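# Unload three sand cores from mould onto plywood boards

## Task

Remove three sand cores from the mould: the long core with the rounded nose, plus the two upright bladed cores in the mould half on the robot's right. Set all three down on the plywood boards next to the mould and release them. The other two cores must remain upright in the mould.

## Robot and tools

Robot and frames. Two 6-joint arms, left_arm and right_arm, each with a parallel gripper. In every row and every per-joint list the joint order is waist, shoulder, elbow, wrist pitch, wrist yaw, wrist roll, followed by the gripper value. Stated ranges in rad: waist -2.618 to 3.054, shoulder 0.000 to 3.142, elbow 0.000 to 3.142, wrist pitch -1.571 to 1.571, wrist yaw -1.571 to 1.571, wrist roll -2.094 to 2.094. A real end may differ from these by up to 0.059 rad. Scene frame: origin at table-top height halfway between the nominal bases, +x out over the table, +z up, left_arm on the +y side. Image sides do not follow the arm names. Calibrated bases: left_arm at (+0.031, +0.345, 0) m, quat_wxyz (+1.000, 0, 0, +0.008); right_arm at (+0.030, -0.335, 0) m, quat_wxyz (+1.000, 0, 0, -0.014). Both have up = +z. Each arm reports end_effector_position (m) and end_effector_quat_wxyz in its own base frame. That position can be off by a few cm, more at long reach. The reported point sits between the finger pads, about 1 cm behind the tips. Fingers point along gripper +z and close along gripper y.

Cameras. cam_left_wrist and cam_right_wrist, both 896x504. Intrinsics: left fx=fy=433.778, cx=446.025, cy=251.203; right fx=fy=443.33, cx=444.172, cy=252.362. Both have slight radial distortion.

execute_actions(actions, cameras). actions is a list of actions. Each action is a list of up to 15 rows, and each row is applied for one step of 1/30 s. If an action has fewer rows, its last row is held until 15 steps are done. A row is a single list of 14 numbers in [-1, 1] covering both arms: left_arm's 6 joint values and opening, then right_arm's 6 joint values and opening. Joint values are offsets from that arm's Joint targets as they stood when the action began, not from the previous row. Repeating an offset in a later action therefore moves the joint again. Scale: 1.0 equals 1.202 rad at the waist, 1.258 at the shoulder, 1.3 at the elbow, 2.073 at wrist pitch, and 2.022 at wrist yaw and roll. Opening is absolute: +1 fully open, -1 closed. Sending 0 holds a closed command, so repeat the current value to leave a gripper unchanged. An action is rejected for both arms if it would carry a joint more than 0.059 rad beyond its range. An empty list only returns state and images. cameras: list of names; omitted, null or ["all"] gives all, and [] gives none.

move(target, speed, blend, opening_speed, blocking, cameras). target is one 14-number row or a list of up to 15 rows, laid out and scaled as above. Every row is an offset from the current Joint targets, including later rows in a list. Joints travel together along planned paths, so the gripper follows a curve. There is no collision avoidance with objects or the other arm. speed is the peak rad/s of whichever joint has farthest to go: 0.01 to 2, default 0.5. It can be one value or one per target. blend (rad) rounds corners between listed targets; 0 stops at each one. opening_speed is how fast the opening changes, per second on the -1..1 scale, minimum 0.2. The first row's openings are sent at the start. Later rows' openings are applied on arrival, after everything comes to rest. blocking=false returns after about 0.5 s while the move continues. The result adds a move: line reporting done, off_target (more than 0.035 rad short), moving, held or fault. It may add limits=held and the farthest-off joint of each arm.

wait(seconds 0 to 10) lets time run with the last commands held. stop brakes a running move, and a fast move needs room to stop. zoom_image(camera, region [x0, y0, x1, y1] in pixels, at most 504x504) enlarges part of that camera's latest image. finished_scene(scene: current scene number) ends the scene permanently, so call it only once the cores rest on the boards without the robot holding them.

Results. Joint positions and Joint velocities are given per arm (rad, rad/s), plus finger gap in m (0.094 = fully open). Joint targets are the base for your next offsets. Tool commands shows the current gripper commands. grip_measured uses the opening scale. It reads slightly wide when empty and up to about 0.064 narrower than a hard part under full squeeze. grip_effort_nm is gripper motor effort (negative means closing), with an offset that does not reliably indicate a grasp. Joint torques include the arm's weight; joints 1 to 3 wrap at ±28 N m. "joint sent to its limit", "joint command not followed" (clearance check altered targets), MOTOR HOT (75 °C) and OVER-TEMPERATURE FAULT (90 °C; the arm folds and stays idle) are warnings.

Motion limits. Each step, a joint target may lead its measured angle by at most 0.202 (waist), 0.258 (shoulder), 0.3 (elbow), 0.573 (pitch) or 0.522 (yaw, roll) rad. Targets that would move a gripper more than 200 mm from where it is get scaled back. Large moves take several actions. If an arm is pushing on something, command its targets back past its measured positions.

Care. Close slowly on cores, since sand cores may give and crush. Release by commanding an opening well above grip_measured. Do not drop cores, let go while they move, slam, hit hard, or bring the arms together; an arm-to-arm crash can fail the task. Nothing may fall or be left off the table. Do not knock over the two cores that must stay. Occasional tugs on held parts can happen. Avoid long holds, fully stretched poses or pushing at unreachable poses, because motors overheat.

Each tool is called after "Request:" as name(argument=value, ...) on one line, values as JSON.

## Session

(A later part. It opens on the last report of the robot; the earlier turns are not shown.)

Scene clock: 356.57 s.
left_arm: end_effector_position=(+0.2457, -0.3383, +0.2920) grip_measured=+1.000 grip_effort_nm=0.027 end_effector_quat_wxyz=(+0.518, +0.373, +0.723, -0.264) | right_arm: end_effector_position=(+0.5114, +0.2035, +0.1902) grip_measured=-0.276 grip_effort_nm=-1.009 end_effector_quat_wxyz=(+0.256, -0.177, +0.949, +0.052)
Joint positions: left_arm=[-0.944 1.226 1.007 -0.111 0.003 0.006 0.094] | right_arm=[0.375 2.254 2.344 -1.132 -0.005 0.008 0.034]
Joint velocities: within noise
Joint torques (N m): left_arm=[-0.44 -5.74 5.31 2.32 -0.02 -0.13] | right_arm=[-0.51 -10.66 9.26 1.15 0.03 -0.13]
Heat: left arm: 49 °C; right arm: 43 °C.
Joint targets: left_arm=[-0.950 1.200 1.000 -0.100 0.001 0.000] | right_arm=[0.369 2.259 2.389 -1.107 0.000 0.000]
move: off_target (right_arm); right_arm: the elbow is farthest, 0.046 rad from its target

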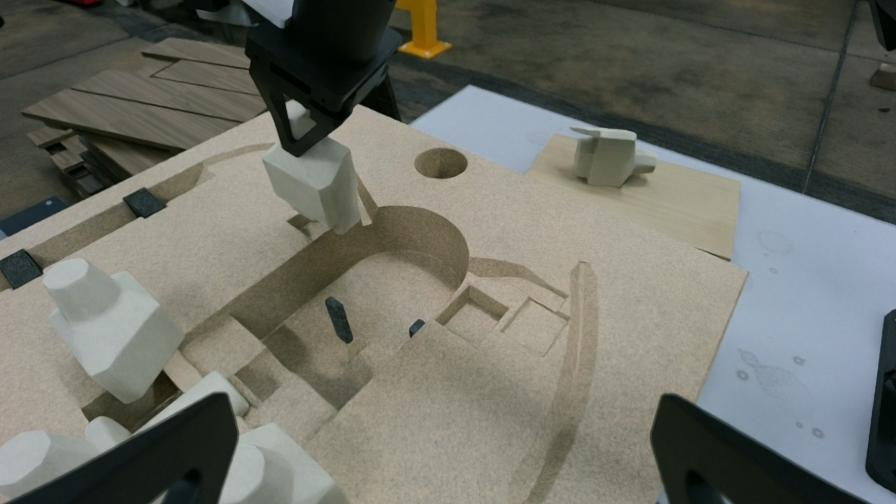

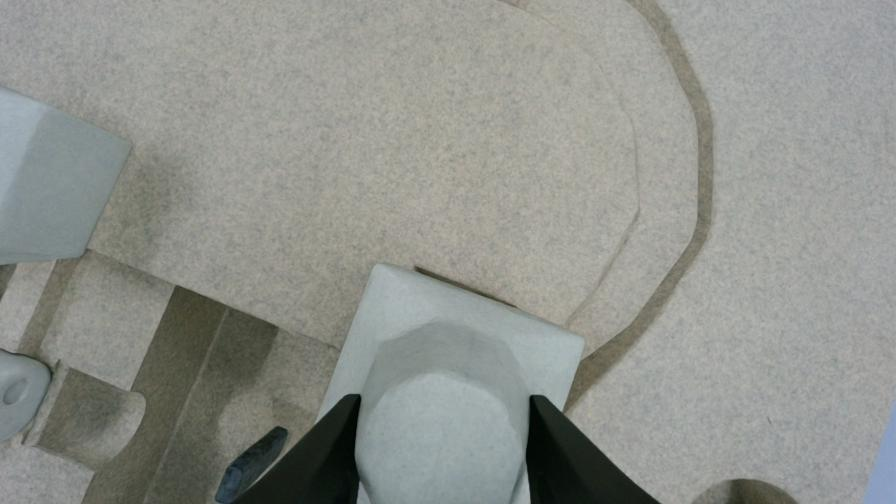

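Request:
move(target=[[0,0,0,0,0,0,1,0,-0.383,-0.409,0.027,0,0,-0.7],[0,0,0,0,0,0,1,-0.998,-0.683,-0.590,-0.165,0,0,-0.7]], speed=0.5, blend=0.1)

Scene clock: 373.67 s.
left_arm: end_effector_position=(+0.2457, -0.3383, +0.2920) grip_measured=+1.000 grip_effort_nm=0.022 end_effector_quat_wxyz=(+0.518, +0.373, +0.723, -0.264) | right_arm: end_effector_position=(+0.1947, -0.2109, +0.2480) grip_measured=-0.276 grip_effort_nm=-1.004 end_effector_quat_wxyz=(+0.138, +0.401, +0.904, -0.062)
Joint positions: left_arm=[-0.944 1.226 1.007 -0.111 0.003 0.006 0.094] | right_arm=[-0.827 1.433 1.622 -1.457 0.003 0.007 0.034]
Joint velocities: within noise
Joint torques (N m): left_arm=[-0.39 -5.82 5.39 2.29 -0.01 -0.13] | right_arm=[-0.24 -6.83 5.09 0.67 -0.04 -0.12]
Heat: left arm: 50 °C; right arm: 43 °C.
Joint targets: left_arm=[-0.950 1.200 1.000 -0.100 0.001 0.000] | right_arm=[-0.830 1.400 1.622 -1.449 -0.001 0.000]
move: done

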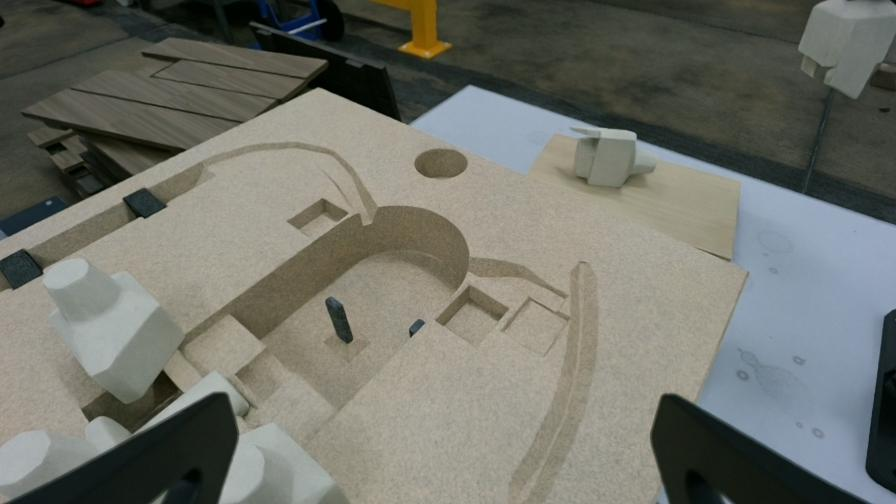

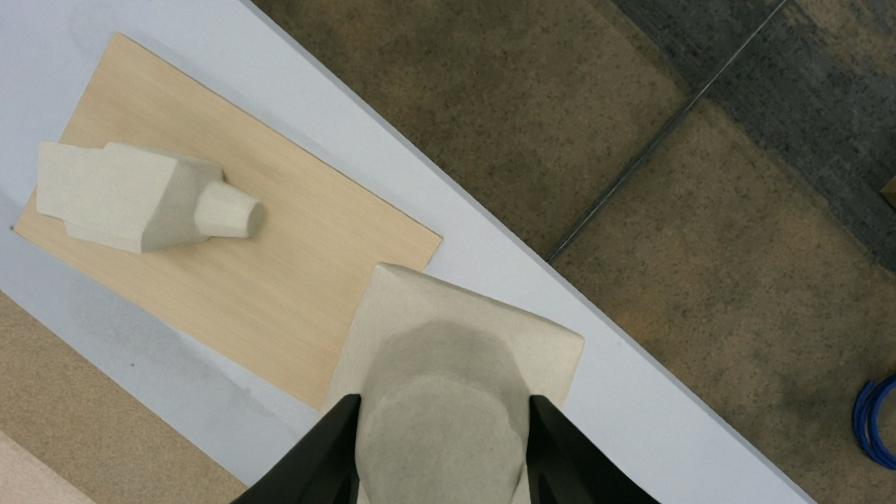

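Request:
move(target=[0,0,0,0,0,0,1,-0.381,-0.21,-0.867,0.381,-0.776,-0.643,-0.7], speed=0.6)

Request:
zoom_image(camera="cam_left_wrist", region=[560, 0, 896, 300])

Scene clock: 381.57 s.
left_arm: end_effector_position=(+0.2457, -0.3383, +0.2920) grip_measured=+1.000 grip_effort_nm=0.012 end_effector_quat_wxyz=(+0.518, +0.373, +0.723, -0.264) | right_arm: end_effector_position=(+0.2178, -0.1054, +0.1736) grip_measured=-0.276 grip_effort_nm=-1.009 end_effector_quat_wxyz=(+0.669, -0.081, +0.731, +0.108)
Joint positions: left_arm=[-0.944 1.226 1.007 -0.111 0.003 0.006 0.094] | right_arm=[-1.281 1.158 0.494 -0.678 -1.486 -1.292 0.034]
Joint velocities: within noise
Joint torques (N m): left_arm=[-0.47 -5.87 5.37 2.29 -0.03 -0.14] | right_arm=[-0.61 -3.74 5.09 0.55 -1.33 -0.11]
Heat: left arm: 50 °C; right arm: 42 °C.
Joint targets: left_arm=[-0.950 1.200 1.000 -0.100 0.001 0.000] | right_arm=[-1.288 1.136 0.495 -0.660 -1.569 -1.300]
move: off_target (right_arm); right_arm: the wrist yaw is farthest, 0.084 rad from its target

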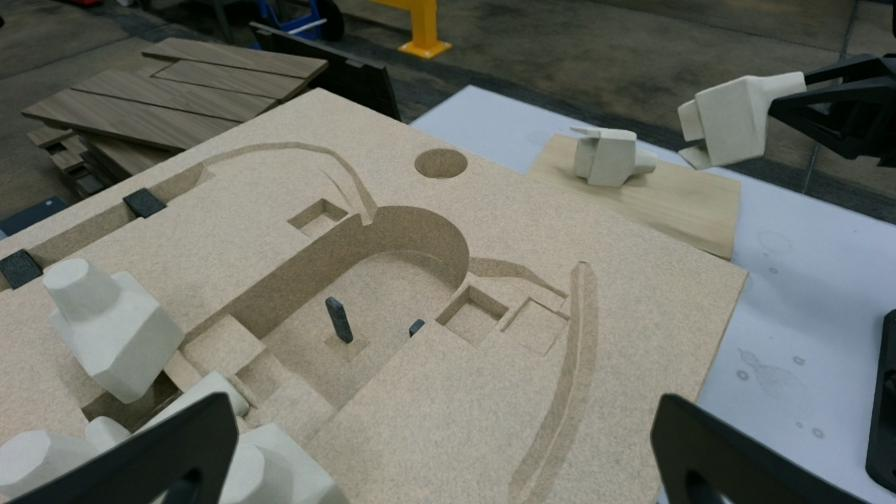

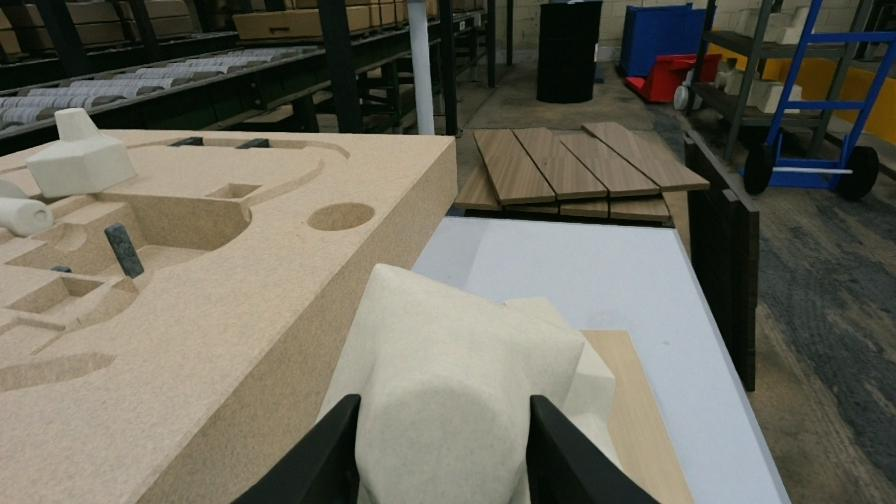

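Scaled by 1.500.

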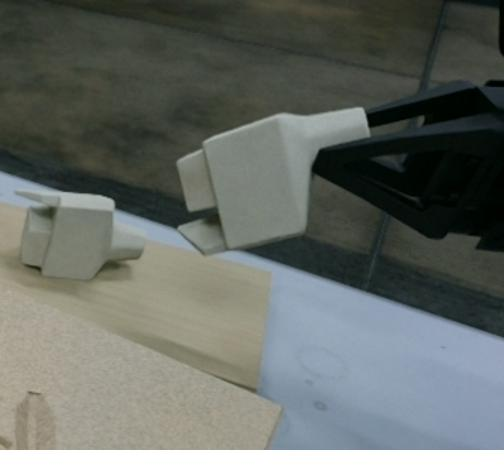

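Request:
move(target=[0,0,0,0,0,0,1,0,0.207,-0.144,0.216,0,0,-0.7], speed=0.25)

Request:
zoom_image(camera="cam_left_wrist", region=[560, 0, 896, 300])

Scene clock: 390.03 s.
left_arm: end_effector_position=(+0.2457, -0.3383, +0.2920) grip_measured=+1.000 grip_effort_nm=0.027 end_effector_quat_wxyz=(+0.518, +0.373, +0.723, -0.264) | right_arm: end_effector_position=(+0.2176, -0.1045, +0.1078) grip_measured=-0.276 grip_effort_nm=-1.004 end_effector_quat_wxyz=(+0.671, -0.091, +0.729, +0.098)
Joint positions: left_arm=[-0.944 1.226 1.007 -0.111 0.003 0.006 0.094] | right_arm=[-1.281 1.394 0.309 -0.231 -1.489 -1.293 0.034]
Joint velocities: within noise
Joint torques (N m): left_arm=[-0.46 -5.81 5.33 2.28 -0.02 -0.13] | right_arm=[-0.61 -2.48 3.7 0.53 -1.25 -0.12]
Heat: left arm: 50 °C; right arm: 39 °C.
Joint targets: left_arm=[-0.950 1.200 1.000 -0.100 0.001 0.000] | right_arm=[-1.288 1.396 0.308 -0.212 -1.569 -1.300]
move: off_target (right_arm); right_arm: the wrist yaw is farthest, 0.080 rad from its target

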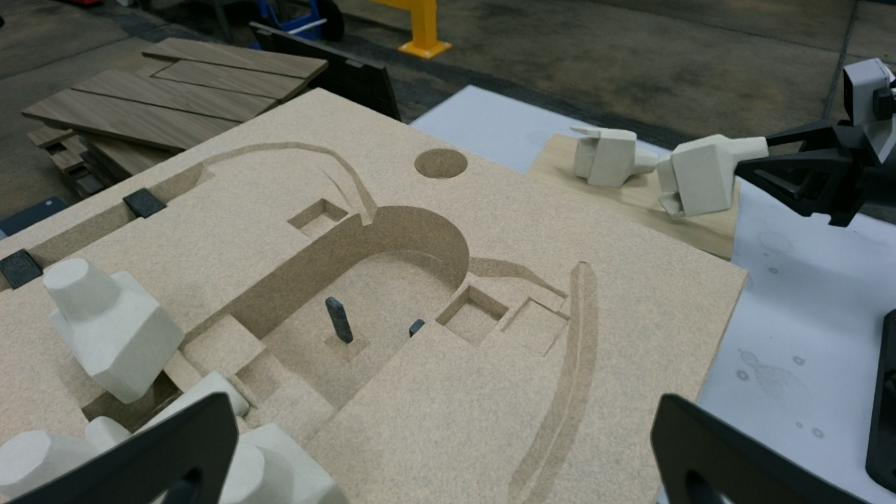

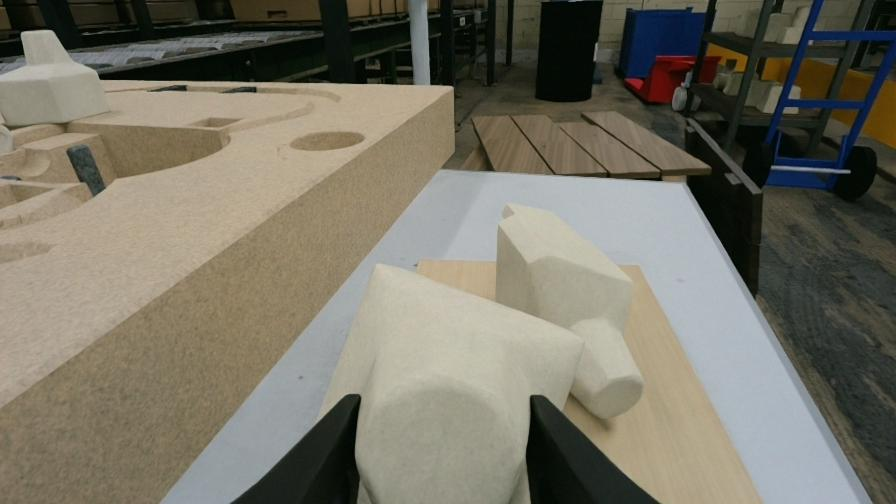

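Scaled by 1.500.

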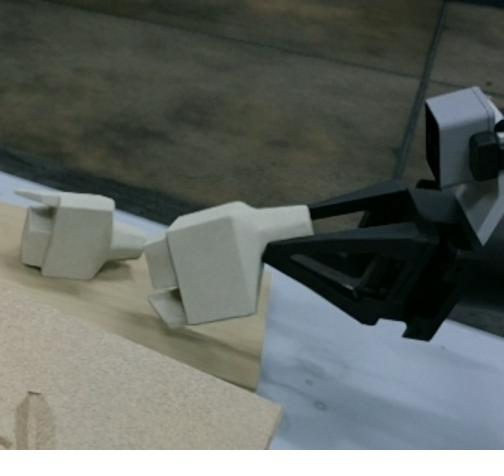

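Request:
move(target=[0,0,0,0,0,0,1,-0.088,0.026,-0.055,0.051,0,0,-0.7], speed=0.15)

Request:
zoom_image(camera="cam_left_wrist", region=[560, 0, 896, 300])

Scene clock: 398.00 s.
left_arm: end_effector_position=(+0.2457, -0.3383, +0.2920) grip_measured=+1.000 grip_effort_nm=0.027 end_effector_quat_wxyz=(+0.518, +0.373, +0.723, -0.264) | right_arm: end_effector_position=(+0.2032, -0.1155, +0.0932) grip_measured=-0.276 grip_effort_nm=-1.009 end_effector_quat_wxyz=(+0.676, -0.053, +0.732, +0.062)
Joint positions: left_arm=[-0.944 1.226 1.007 -0.111 0.003 0.006 0.094] | right_arm=[-1.387 1.426 0.239 -0.125 -1.49 -1.293 0.034]
Joint velocities: within noise
Joint torques (N m): left_arm=[-0.47 -5.76 5.33 2.31 0 -0.12] | right_arm=[-0.54 -2.28 3.25 0.59 -1.25 -0.11]
Heat: left arm: 50 °C; right arm: 38 °C.
Joint targets: left_arm=[-0.950 1.200 1.000 -0.100 0.001 0.000] | right_arm=[-1.394 1.429 0.236 -0.106 -1.570 -1.300]
move: off_target (right_arm); right_arm: the wrist yaw is farthest, 0.079 rad from its target

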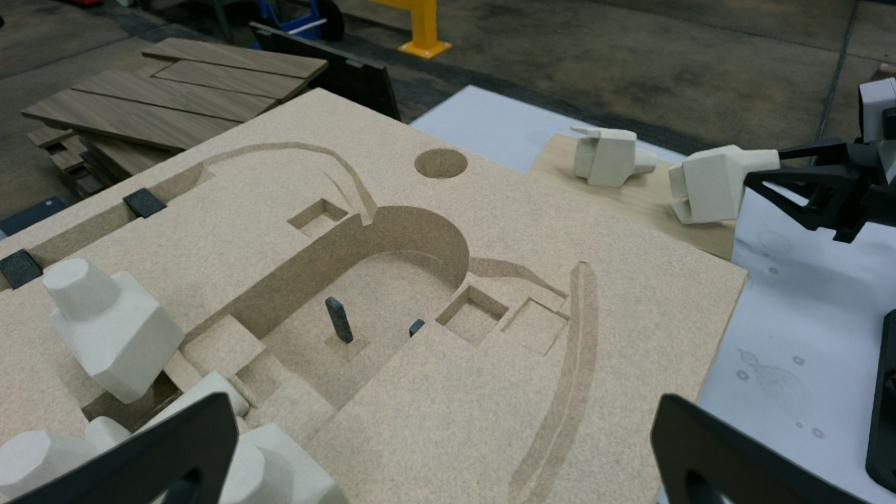

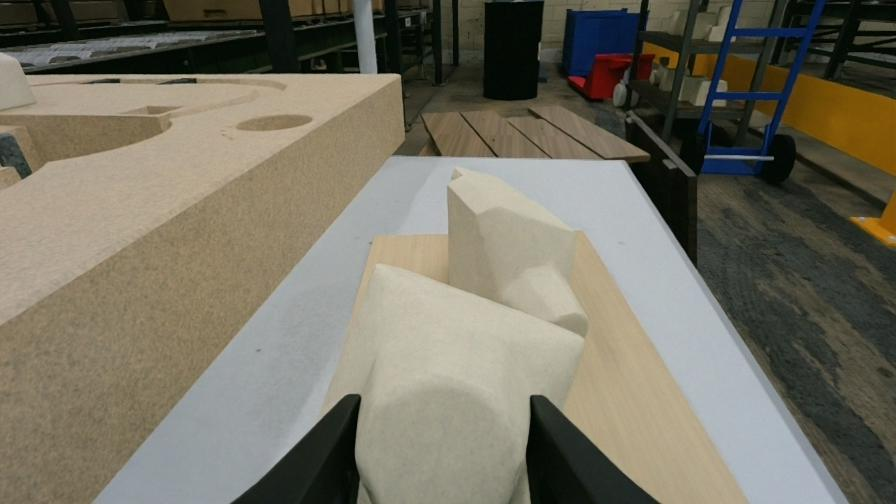

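Scaled by 1.500.

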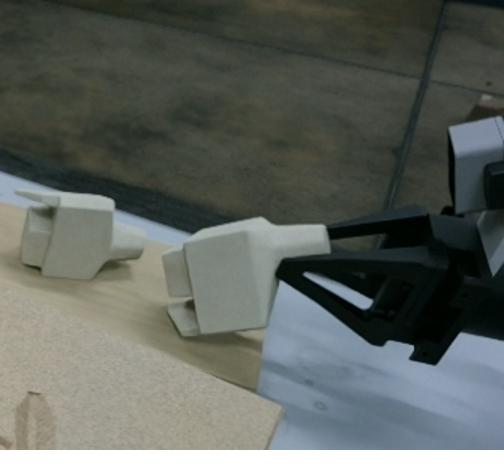

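Request:
move(target=[0,0,0,0,0,0,1,0,0.024,-0.03,0.026,0,0,-0.7], speed=0.1)

Scene clock: 421.17 s.
left_arm: end_effector_position=(+0.2457, -0.3383, +0.2920) grip_measured=+1.000 grip_effort_nm=0.027 end_effector_quat_wxyz=(+0.518, +0.373, +0.723, -0.264) | right_arm: end_effector_position=(+0.2022, -0.1088, +0.0895) grip_measured=-0.276 grip_effort_nm=-1.009 end_effector_quat_wxyz=(+0.684, -0.056, +0.724, +0.063)
Joint positions: left_arm=[-0.944 1.226 1.007 -0.111 0.003 0.006 0.094] | right_arm=[-1.387 1.453 0.204 -0.063 -1.513 -1.297 0.034]
Joint velocities: within noise
Joint torques (N m): left_arm=[-0.46 -5.86 5.31 2.29 0 -0.12] | right_arm=[-0.58 -2.04 2.65 0.48 -1.01 -0.07]
Heat: left arm: 50 °C; right arm: 36 °C.
Joint targets: left_arm=[-0.950 1.200 1.000 -0.100 0.001 0.000] | right_arm=[-1.394 1.459 0.197 -0.052 -1.569 -1.300]
move: off_target (right_arm); right_arm: the wrist yaw is farthest, 0.057 rad from its target

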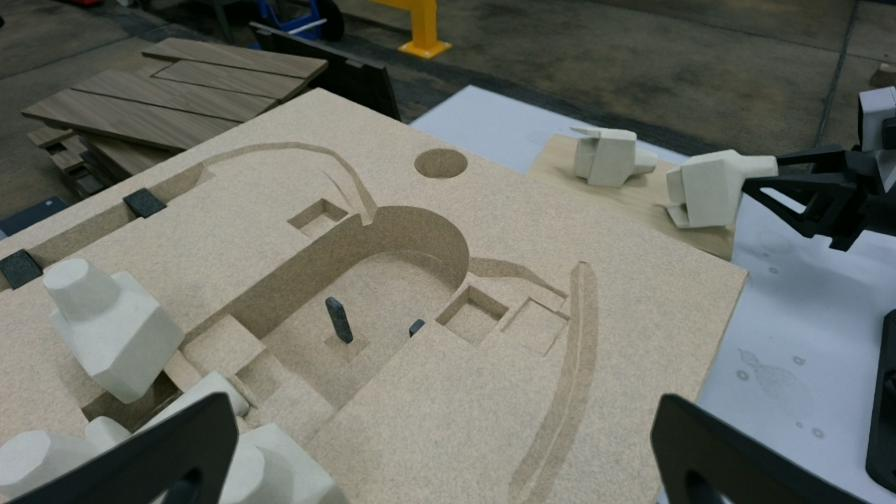

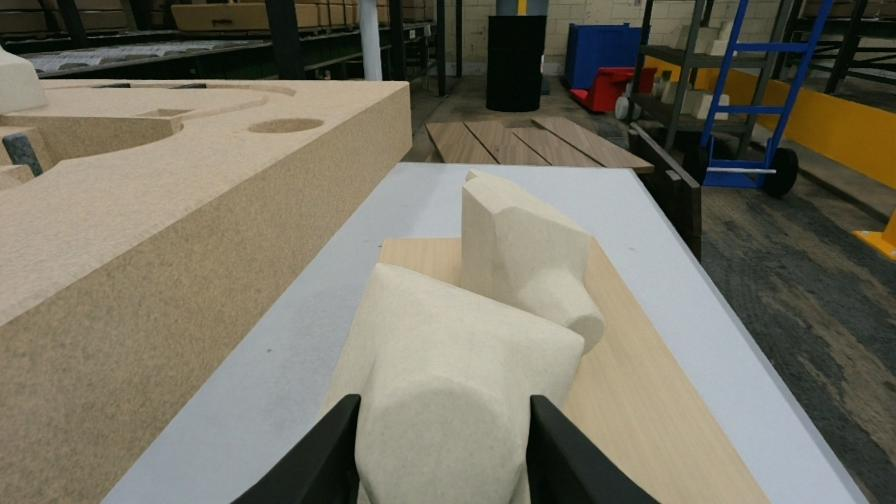

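Request:
move(target=[[0,0,0,0,0,0,1,0,0.018,-0.023,0.02,0,0,-0.7],[0,0,0,0,0,0,1,0,0.018,-0.023,0.02,0,0,-0.2],[0,0,0,0,0,0,1,0,0.018,-0.023,0.02,0,0,0.4]], speed=0.1, opening_speed=0.3)

Scene clock: 428.87 s.
left_arm: end_effector_position=(+0.2458, -0.3384, +0.2921) grip_measured=+1.000 grip_effort_nm=0.017 end_effector_quat_wxyz=(+0.518, +0.373, +0.723, -0.264) | right_arm: end_effector_position=(+0.2012, -0.1024, +0.0898) grip_measured=+0.397 grip_effort_nm=0.173 end_effector_quat_wxyz=(+0.696, -0.060, +0.712, +0.065)
Joint positions: left_arm=[-0.944 1.226 1.007 -0.11 0.003 0.006 0.094] | right_arm=[-1.388 1.474 0.176 -0.012 -1.548 -1.301 0.066]
Joint velocities: within noise
Joint torques (N m): left_arm=[-0.42 -5.68 5.33 2.3 0.01 -0.14] | right_arm=[-0.51 -1.91 2.29 0.41 -0.68 -0.03]
Heat: left arm: 50 °C; right arm: 35 °C.
Joint targets: left_arm=[-0.950 1.200 1.000 -0.100 0.001 0.000] | right_arm=[-1.394 1.482 0.167 -0.011 -1.570 -1.300]
move: done; target 2's new numbers were sent with right_arm's wrist yaw 0.036 rad from that target

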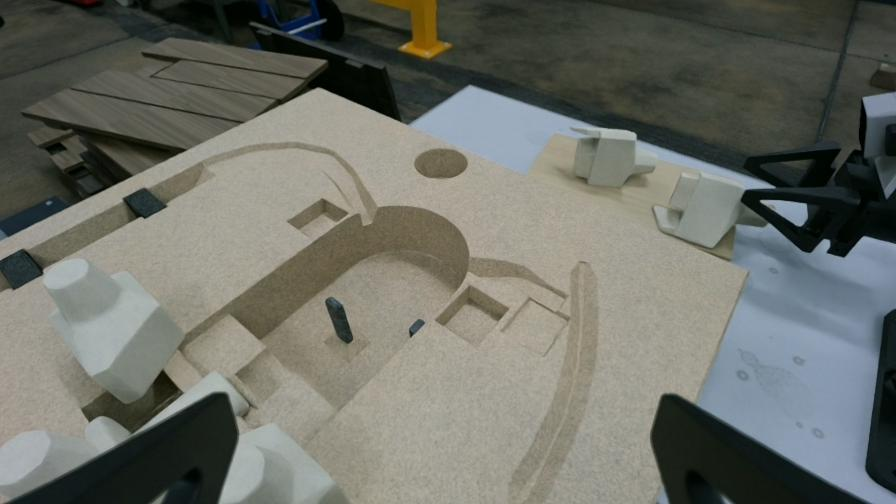

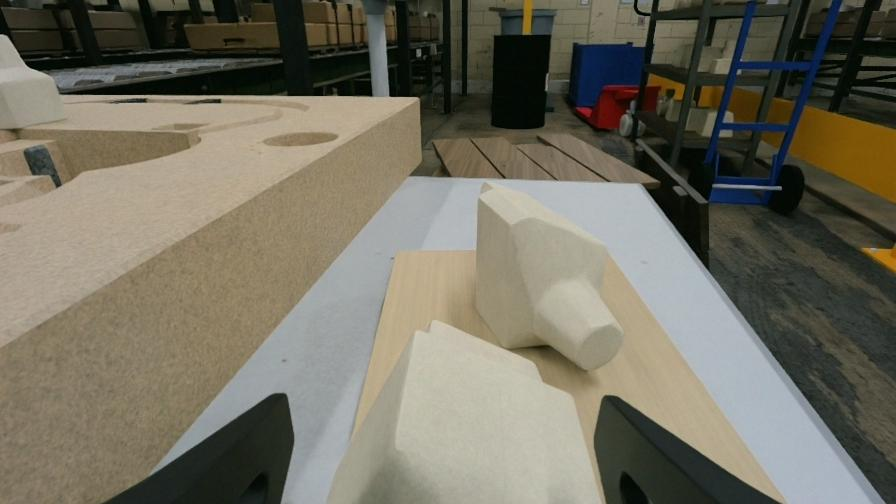

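Request:
zoom_image(camera="cam_left_wrist", region=[520, 90, 896, 300])

Scaled by 1.340.

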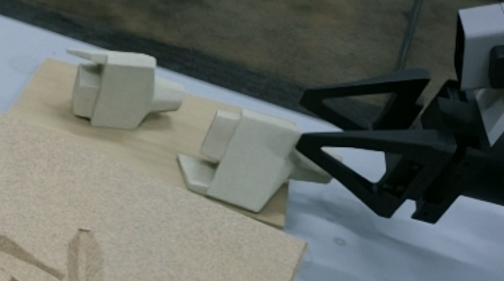

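Request:
move(target=[[0,0,0,0,0,0,1,0,-0.1,0.115,-0.1,0,0,0.4],[0,0,0,0,0,0,1,0,-0.25,0.28,-0.22,0,0,0.4],[0,0,0,0,0,0,1,0,-0.7,0.7,-0.4,0.776,0.64,0.4]], speed=[0.25,0.5,1.0], blend=0.05)

Request:
move(target=[0.374,0.238,0.692,-0.675,0,0,1,0,0,0,0,0,0,0.4], speed=0.8)

Scene clock: 437.83 s.
left_arm: end_effector_position=(+0.2458, -0.3384, +0.2921) grip_measured=+1.000 grip_effort_nm=0.022 end_effector_quat_wxyz=(+0.518, +0.373, +0.723, -0.264) | right_arm: end_effector_position=(+0.0437, -0.2244, +0.3390) grip_measured=+0.397 grip_effort_nm=0.178 end_effector_quat_wxyz=(+0.432, +0.523, +0.640, -0.361)
Joint positions: left_arm=[-0.944 1.226 1.007 -0.11 0.003 0.006 0.094] | right_arm=[-1.388 0.606 1.058 -0.826 -0.007 -0.014 0.066]
Joint velocities: within noise
Joint torques (N m): left_arm=[-0.44 -5.78 5.33 2.29 -0.02 -0.12] | right_arm=[-0.46 1.1 6.64 1.39 0.1 0.04]
Heat: left arm: 50 °C; right arm: 35 °C.
Joint targets: left_arm=[-0.950 1.200 1.000 -0.100 0.001 0.000] | right_arm=[-1.394 0.601 1.077 -0.840 0.000 -0.006]
move: done

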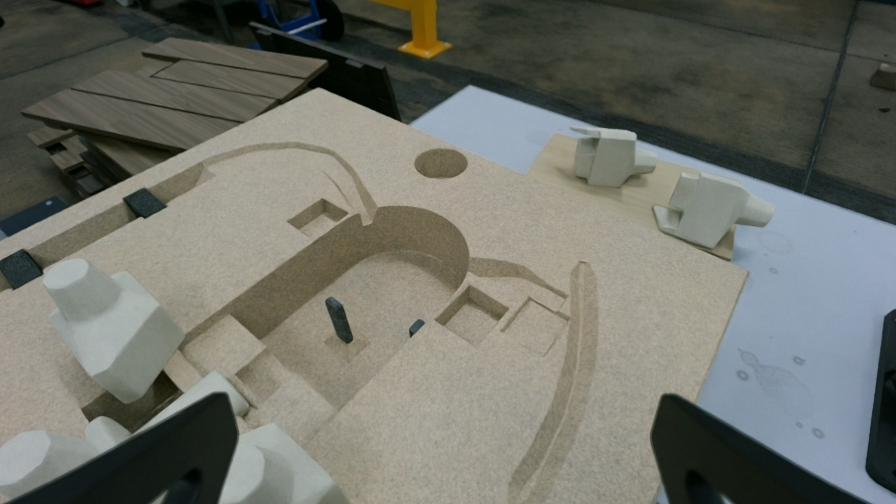

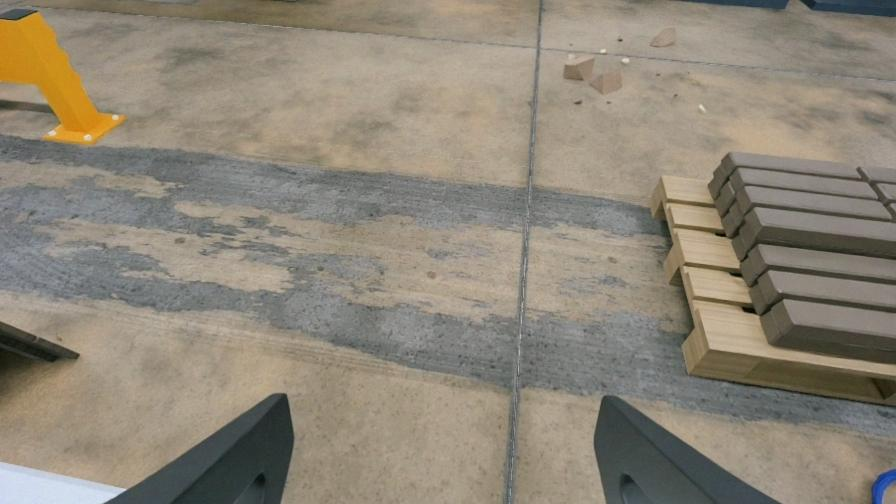

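Scene clock: 440.43 s.
left_arm: end_effector_position=(+0.2749, -0.1519, +0.3086) grip_measured=+1.000 grip_effort_nm=0.022 end_effector_quat_wxyz=(+0.225, +0.247, +0.941, -0.059) | right_arm: end_effector_position=(+0.0435, -0.2243, +0.3387) grip_measured=+0.397 grip_effort_nm=0.173 end_effector_quat_wxyz=(+0.432, +0.523, +0.640, -0.361)
Joint positions: left_arm=[-0.507 1.488 1.878 -1.492 0.002 0.006 0.094] | right_arm=[-1.388 0.606 1.058 -0.828 -0.006 -0.013 0.066]
Joint velocities: within noise
Joint torques (N m): left_arm=[0.46 -3.49 6.15 1.26 0 -0.13] | right_arm=[-0.49 1.1 6.68 1.4 0.04 0.05]
Heat: left arm: 50 °C; right arm: 35 °C.
Joint targets: left_arm=[-0.501 1.499 1.900 -1.499 0.000 0.000] | right_arm=[-1.394 0.601 1.077 -0.840 -0.001 -0.006]
move: done

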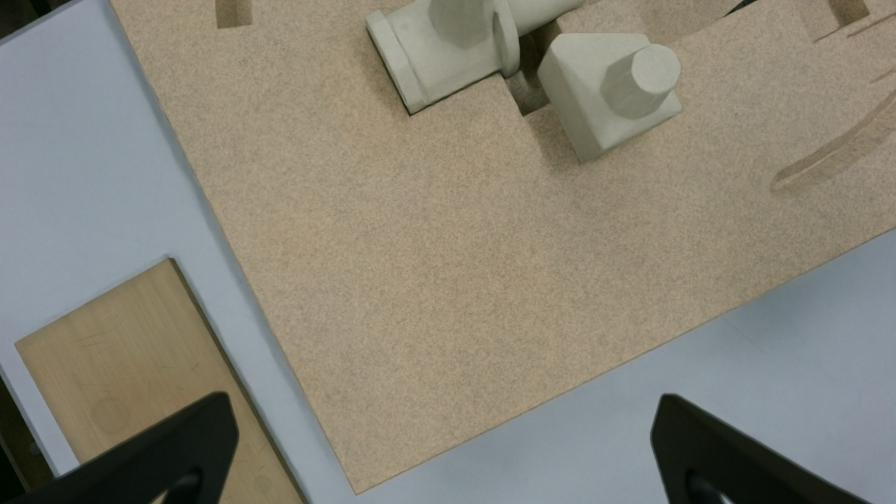

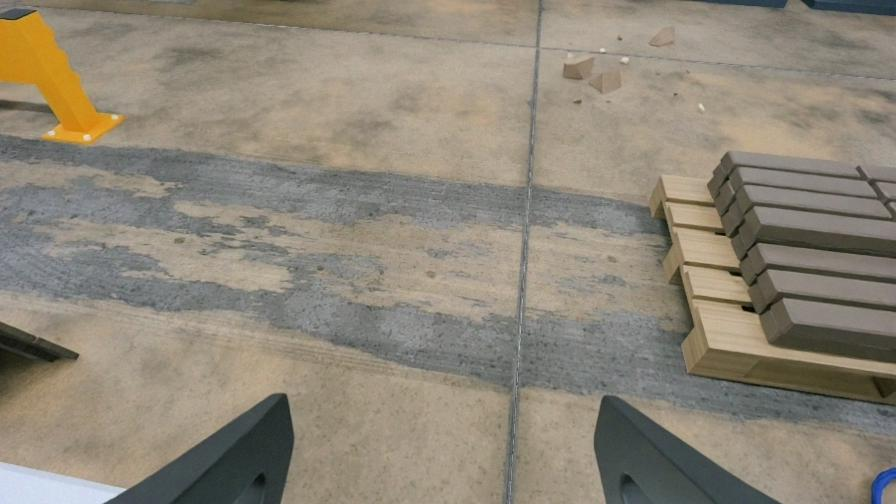

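Request:
move(target=[0,0,0,0.241,0,0,1,0,0,0,0,0,0,0.4], speed=0.8, cameras=["cam_left_wrist"])

Request:
zoom_image(camera="cam_left_wrist", region=[300, 0, 780, 380])

Scene clock: 444.87 s.
left_arm: end_effector_position=(+0.3535, -0.1955, +0.3856) grip_measured=+1.000 grip_effort_nm=0.027 end_effector_quat_wxyz=(+0.443, +0.226, +0.860, -0.114) | right_arm: end_effector_position=(+0.0434, -0.2243, +0.3386) grip_measured=+0.397 grip_effort_nm=0.173 end_effector_quat_wxyz=(+0.431, +0.524, +0.640, -0.361)
Joint positions: left_arm=[-0.507 1.488 1.878 -1.011 0.002 0.006 0.094] | right_arm=[-1.388 0.606 1.058 -0.828 -0.006 -0.013 0.066]
Joint velocities: within noise
Joint torques (N m): left_arm=[0.44 -4.03 6.58 2.09 0 -0.14] | right_arm=[-0.46 1.11 6.67 1.4 0.03 0.04]
Heat: left arm: 48 °C; right arm: 35 °C.
Joint targets: left_arm=[-0.501 1.499 1.900 -1.000 0.000 0.000] | right_arm=[-1.394 0.601 1.077 -0.840 0.000 -0.006]
move: done
Images, in order (width x height): cam_left_wrist 896x504.

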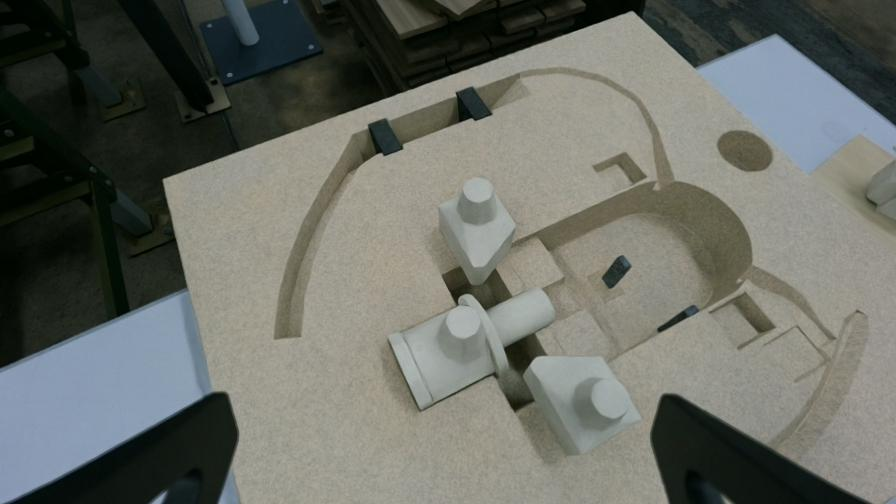

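Scaled by 1.050.

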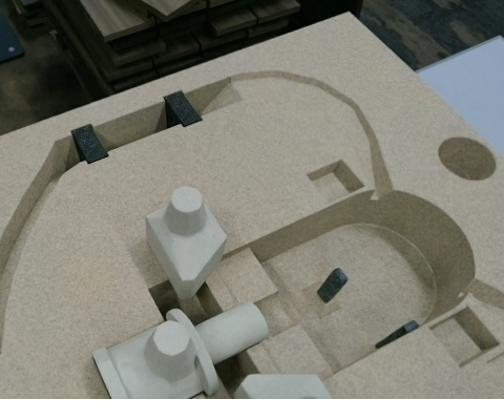

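Request:
move(target=[0.084,0.678,0.5335,-0.237,0.194,0.4236,0.4,0,0,0,0,0,0,0.4], speed=0.7, cameras=["cam_left_wrist"])

Scene clock: 491.63 s.
left_arm: end_effector_position=(+0.4369, -0.2572, +0.1984) grip_measured=+0.402 grip_effort_nm=-0.081 end_effector_quat_wxyz=(+0.193, +0.594, +0.768, -0.144) | right_arm: end_effector_position=(+0.0434, -0.2242, +0.3385) grip_measured=+0.397 grip_effort_nm=0.173 end_effector_quat_wxyz=(+0.431, +0.524, +0.640, -0.361)
Joint positions: left_arm=[-0.406 2.341 2.572 -1.481 0.373 0.85 0.066] | right_arm=[-1.388 0.606 1.058 -0.828 -0.006 -0.013 0.066]
Joint velocities: within noise
Joint torques (N m): left_arm=[0.51 -10.28 6.35 0.93 0.48 0.02] | right_arm=[-0.46 1.07 6.65 1.4 0.04 0.04]
Heat: left arm: 47 °C; right arm: 36 °C.
Joint targets: left_arm=[-0.400 2.353 2.593 -1.491 0.393 0.857] | right_arm=[-1.394 0.601 1.077 -0.840 0.000 -0.006]
move: done
Images, in order (width x height): cam_left_wrist 896x504.

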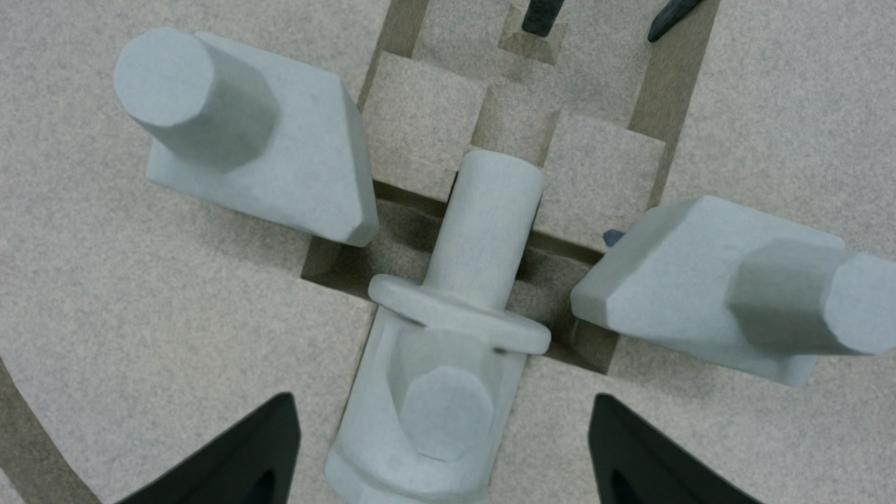

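Request:
move(target=[0.016,-0.122,-0.316,0.1243,0,0,0.4,0,0,0,0,0,0,0.4], speed=0.3, cameras=["cam_left_wrist"])

Scene clock: 522.03 s.
left_arm: end_effector_position=(+0.4355, -0.2476, +0.1408) grip_measured=+0.402 grip_effort_nm=-0.081 end_effector_quat_wxyz=(+0.170, +0.586, +0.778, -0.150) | right_arm: end_effector_position=(+0.0434, -0.2242, +0.3385) grip_measured=+0.397 grip_effort_nm=0.173 end_effector_quat_wxyz=(+0.431, +0.524, +0.640, -0.361)
Joint positions: left_arm=[-0.388 2.252 2.191 -1.242 0.375 0.85 0.066] | right_arm=[-1.388 0.606 1.058 -0.829 -0.006 -0.013 0.066]
Joint velocities: within noise
Joint torques (N m): left_arm=[0.65 -15.04 4.05 1.04 0.46 0.02] | right_arm=[-0.46 1.09 6.65 1.41 0.04 0.04]
Heat: left arm: 44 °C; right arm: 37 °C.
Joint targets: left_arm=[-0.380 2.199 2.182 -1.233 0.393 0.857] | right_arm=[-1.394 0.601 1.077 -0.840 0.000 -0.006]
move: off_target (left_arm); left_arm: the shoulder is farthest, 0.053 rad from its target
Images, in order (width x height): cam_left_wrist 896x504.

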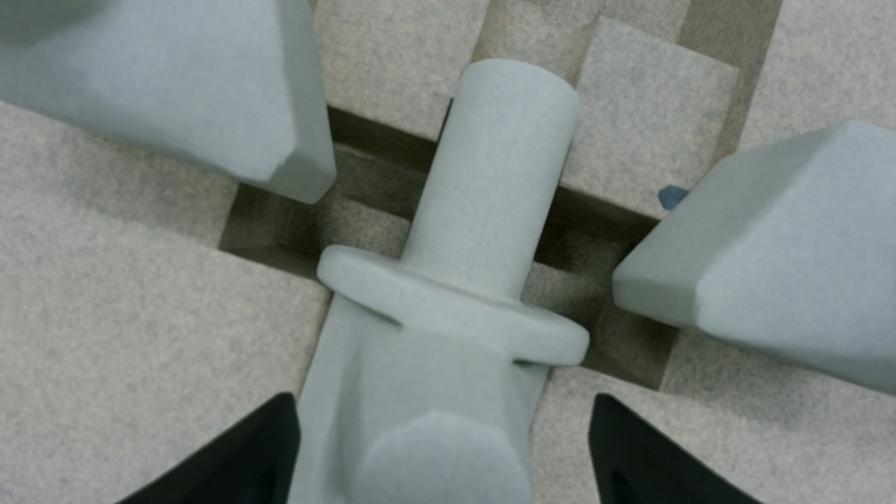

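Request:
move(target=[[0,0,-0.02,0.012,0,0,0.4,0,0,0,0,0,0,0.4],[0,0,-0.02,0.012,0,0,-0.75,0,0,0,0,0,0,0.4]], speed=0.2, opening_speed=0.5, cameras=["cam_left_wrist"])

Scene clock: 532.93 s.
left_arm: end_effector_position=(+0.4371, -0.2485, +0.1368) grip_measured=-0.146 grip_effort_nm=-1.004 end_effector_quat_wxyz=(+0.174, +0.587, +0.777, -0.149) | right_arm: end_effector_position=(+0.0434, -0.2242, +0.3385) grip_measured=+0.397 grip_effort_nm=0.173 end_effector_quat_wxyz=(+0.431, +0.524, +0.640, -0.361)
Joint positions: left_arm=[-0.388 2.248 2.165 -1.212 0.376 0.853 0.04] | right_arm=[-1.388 0.606 1.058 -0.829 -0.006 -0.013 0.066]
Joint velocities: within noise
Joint torques (N m): left_arm=[0.73 -14.8 4.07 1 0.45 0] | right_arm=[-0.47 1.09 6.64 1.4 0.05 0.05]
Heat: left arm: 46 °C; right arm: 37 °C.
Joint targets: left_arm=[-0.380 2.199 2.157 -1.208 0.393 0.857] | right_arm=[-1.394 0.601 1.077 -0.840 -0.001 -0.006]
move: off_target (left_arm); target 2's new numbers were sent with left_arm's shoulder 0.049 rad from that target; left_arm: the shoulder is farthest, 0.049 rad from its target
Images, in order (width x height): cam_left_wrist 896x504.

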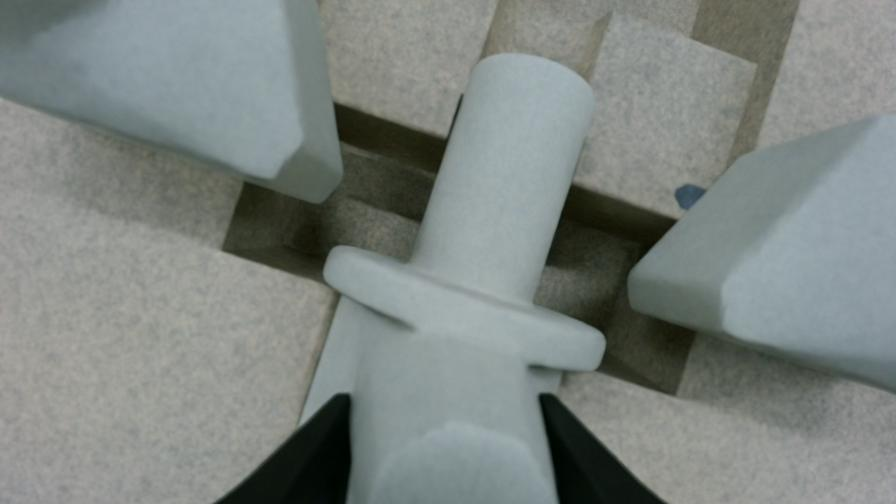

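Request:
move(target=[[0,0.0275,0.127,-0.0625,0,0,-0.75,0,0,0,0,0,0,0.4],[0,0.0975,0.3286,-0.1464,0,0,-0.75,0,0,0,0,0,0,0.4]], speed=0.2, blend=0.03, cameras=["cam_left_wrist"])

Scene clock: 543.37 s.
left_arm: end_effector_position=(+0.4272, -0.2386, +0.1895) grip_measured=-0.148 grip_effort_nm=-0.999 end_effector_quat_wxyz=(+0.157, +0.588, +0.782, -0.137) | right_arm: end_effector_position=(+0.0434, -0.2242, +0.3384) grip_measured=+0.397 grip_effort_nm=0.168 end_effector_quat_wxyz=(+0.431, +0.524, +0.640, -0.361)
Joint positions: left_arm=[-0.388 2.326 2.535 -1.535 0.343 0.858 0.04] | right_arm=[-1.388 0.606 1.058 -0.829 -0.006 -0.013 0.066]
Joint velocities: within noise
Joint torques (N m): left_arm=[0.75 -11.23 8.43 1.16 0.8 -0.09] | right_arm=[-0.46 1.11 6.65 1.41 0.04 0.04]
Heat: left arm: 45 °C; right arm: 37 °C.
Joint targets: left_arm=[-0.380 2.322 2.584 -1.512 0.393 0.857] | right_arm=[-1.394 0.601 1.077 -0.840 -0.001 -0.006]
move: off_target (left_arm); left_arm: the wrist yaw is farthest, 0.050 rad from its target
Images, in order (width x height): cam_left_wrist 896x504.

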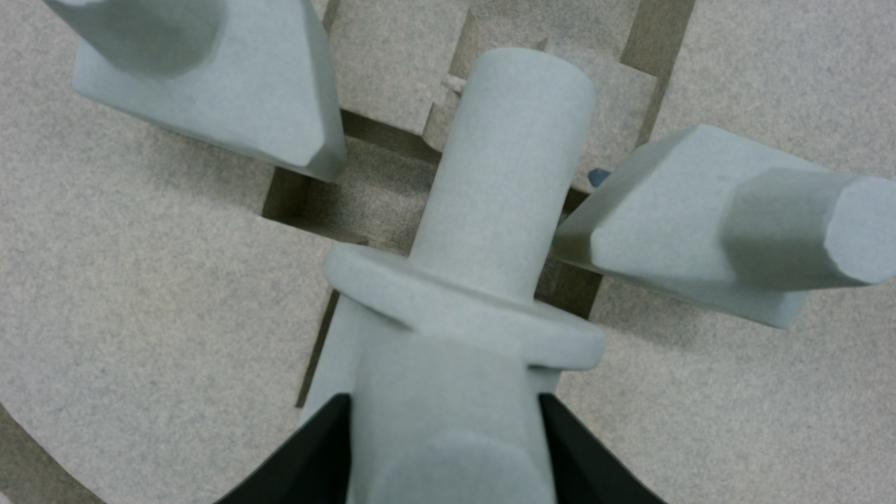

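Request:
move(target=[[0.242,-0.478,-0.556,0.0593,0,0,-0.75,0,0,0,0,0,0,0.4]], speed=0.35, cameras=["cam_left_wrist"])

Scene clock: 560.27 s.
left_arm: end_effector_position=(+0.3601, -0.0924, +0.2191) grip_measured=-0.148 grip_effort_nm=-0.999 end_effector_quat_wxyz=(+0.159, +0.466, +0.862, -0.116) | right_arm: end_effector_position=(+0.0434, -0.2242, +0.3384) grip_measured=+0.397 grip_effort_nm=0.173 end_effector_quat_wxyz=(+0.431, +0.524, +0.640, -0.361)
Joint positions: left_arm=[-0.094 1.788 1.853 -1.425 0.338 0.861 0.04] | right_arm=[-1.388 0.606 1.058 -0.829 -0.006 -0.013 0.066]
Joint velocities: within noise
Joint torques (N m): left_arm=[0.4 -12.41 5.22 1.24 0.88 -0.12] | right_arm=[-0.46 1.11 6.64 1.4 0.04 0.04]
Heat: left arm: 44 °C; right arm: 38 °C.
Joint targets: left_arm=[-0.090 1.720 1.861 -1.389 0.393 0.857] | right_arm=[-1.394 0.601 1.077 -0.840 -0.001 -0.006]
move: off_target (left_arm); left_arm: the shoulder is farthest, 0.067 rad from its target
Images, in order (width x height): cam_left_wrist 896x504.

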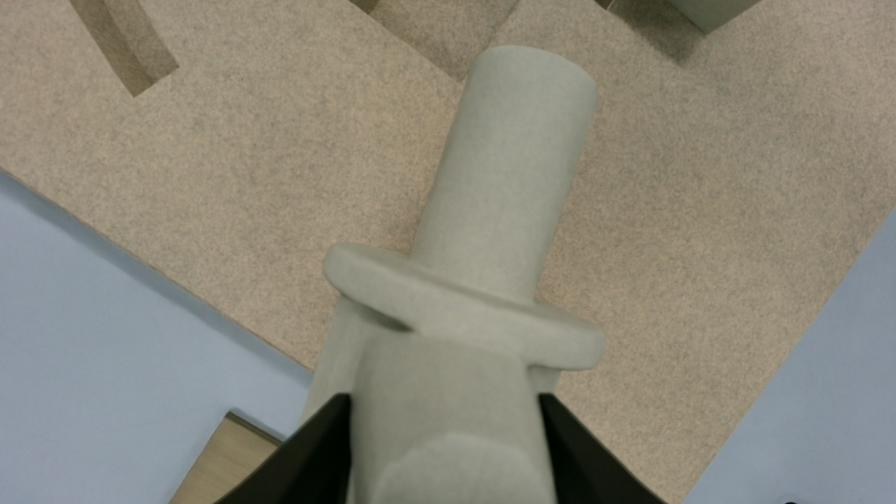

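Request:
move(target=[0.566,-0.2,-0.3585,0.102,0,0,-0.75,1,0.715,0.633,-0.077,0,0,0.4], speed=0.6, cameras=[])

Request:
move(target=[0,0,0,0,0,0,-0.75,0.55,0,0,0,0,0,0.4], speed=0.8)

Scene clock: 568.57 s.
left_arm: end_effector_position=(+0.2900, +0.1241, +0.1728) grip_measured=-0.147 grip_effort_nm=-1.004 end_effector_quat_wxyz=(+0.187, +0.151, +0.969, -0.055) | right_arm: end_effector_position=(+0.4033, -0.0770, +0.3844) grip_measured=+0.397 grip_effort_nm=0.164 end_effector_quat_wxyz=(+0.459, +0.079, +0.884, -0.045)
Joint positions: left_arm=[0.587 1.53 1.384 -1.214 0.334 0.861 0.04] | right_arm=[-0.193 1.499 1.872 -0.985 -0.004 -0.013 0.066]
Joint velocities: within noise
Joint torques (N m): left_arm=[0.39 -10.03 5.74 1.23 0.93 -0.11] | right_arm=[0.1 -4.75 7.56 1.25 0.03 0.03]
Heat: left arm: 43 °C; right arm: 38 °C.
Joint targets: left_arm=[0.591 1.469 1.395 -1.178 0.393 0.857] | right_arm=[-0.192 1.501 1.900 -0.999 0.000 -0.006]
move: off_target (left_arm); left_arm: the shoulder is farthest, 0.061 rad from its target
No camera images: "cameras" was empty.

Scene clock: 569.83 s.
left_arm: end_effector_position=(+0.2900, +0.1241, +0.1728) grip_measured=-0.147 grip_effort_nm=-0.999 end_effector_quat_wxyz=(+0.187, +0.151, +0.969, -0.055) | right_arm: end_effector_position=(+0.3653, +0.1869, +0.3842) grip_measured=+0.397 grip_effort_nm=0.168 end_effector_quat_wxyz=(+0.448, -0.212, +0.862, +0.106)
Joint positions: left_arm=[0.587 1.53 1.384 -1.214 0.334 0.861 0.04] | right_arm=[0.469 1.499 1.872 -0.987 -0.004 -0.012 0.066]
Joint velocities: within noise
Joint torques (N m): left_arm=[0.35 -9.96 5.63 1.24 0.92 -0.12] | right_arm=[0.05 -4.75 7.53 1.25 0.02 0.03]
Heat: left arm: 43 °C; right arm: 38 °C.
Joint targets: left_arm=[0.591 1.469 1.395 -1.178 0.393 0.857] | right_arm=[0.469 1.501 1.900 -1.000 0.000 -0.006]
move: off_target (left_arm); left_arm: the shoulder is farthest, 0.061 rad from its target

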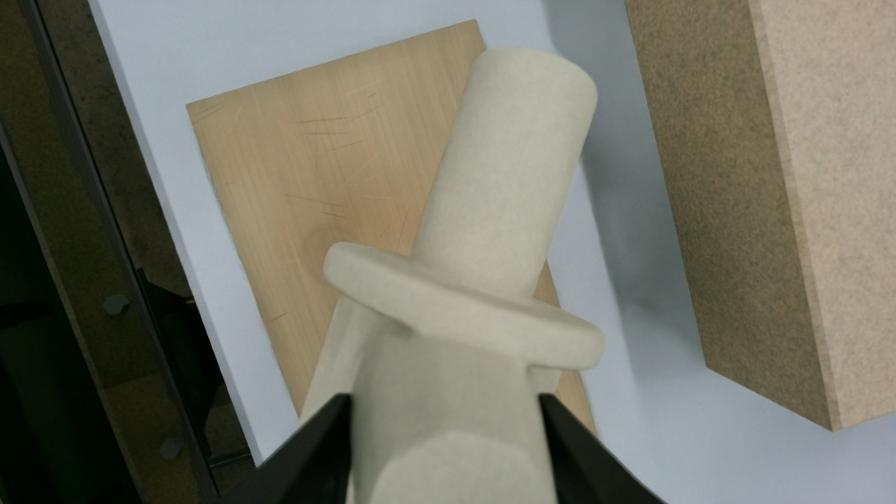

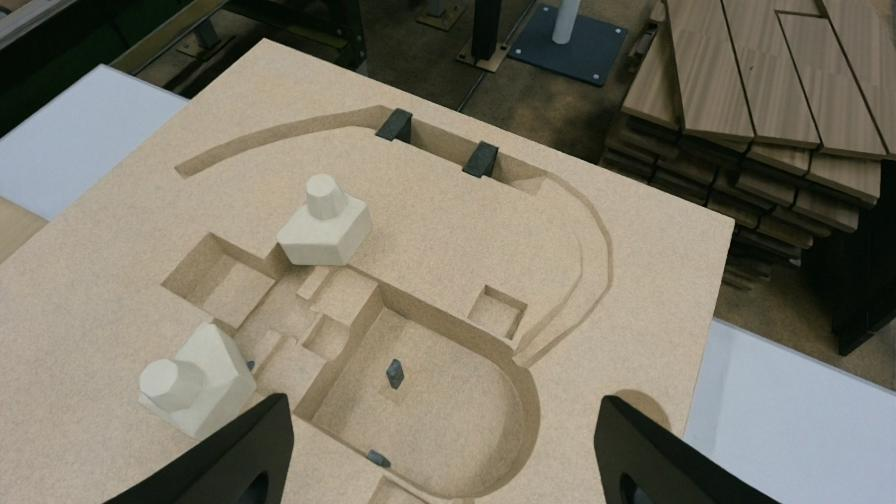

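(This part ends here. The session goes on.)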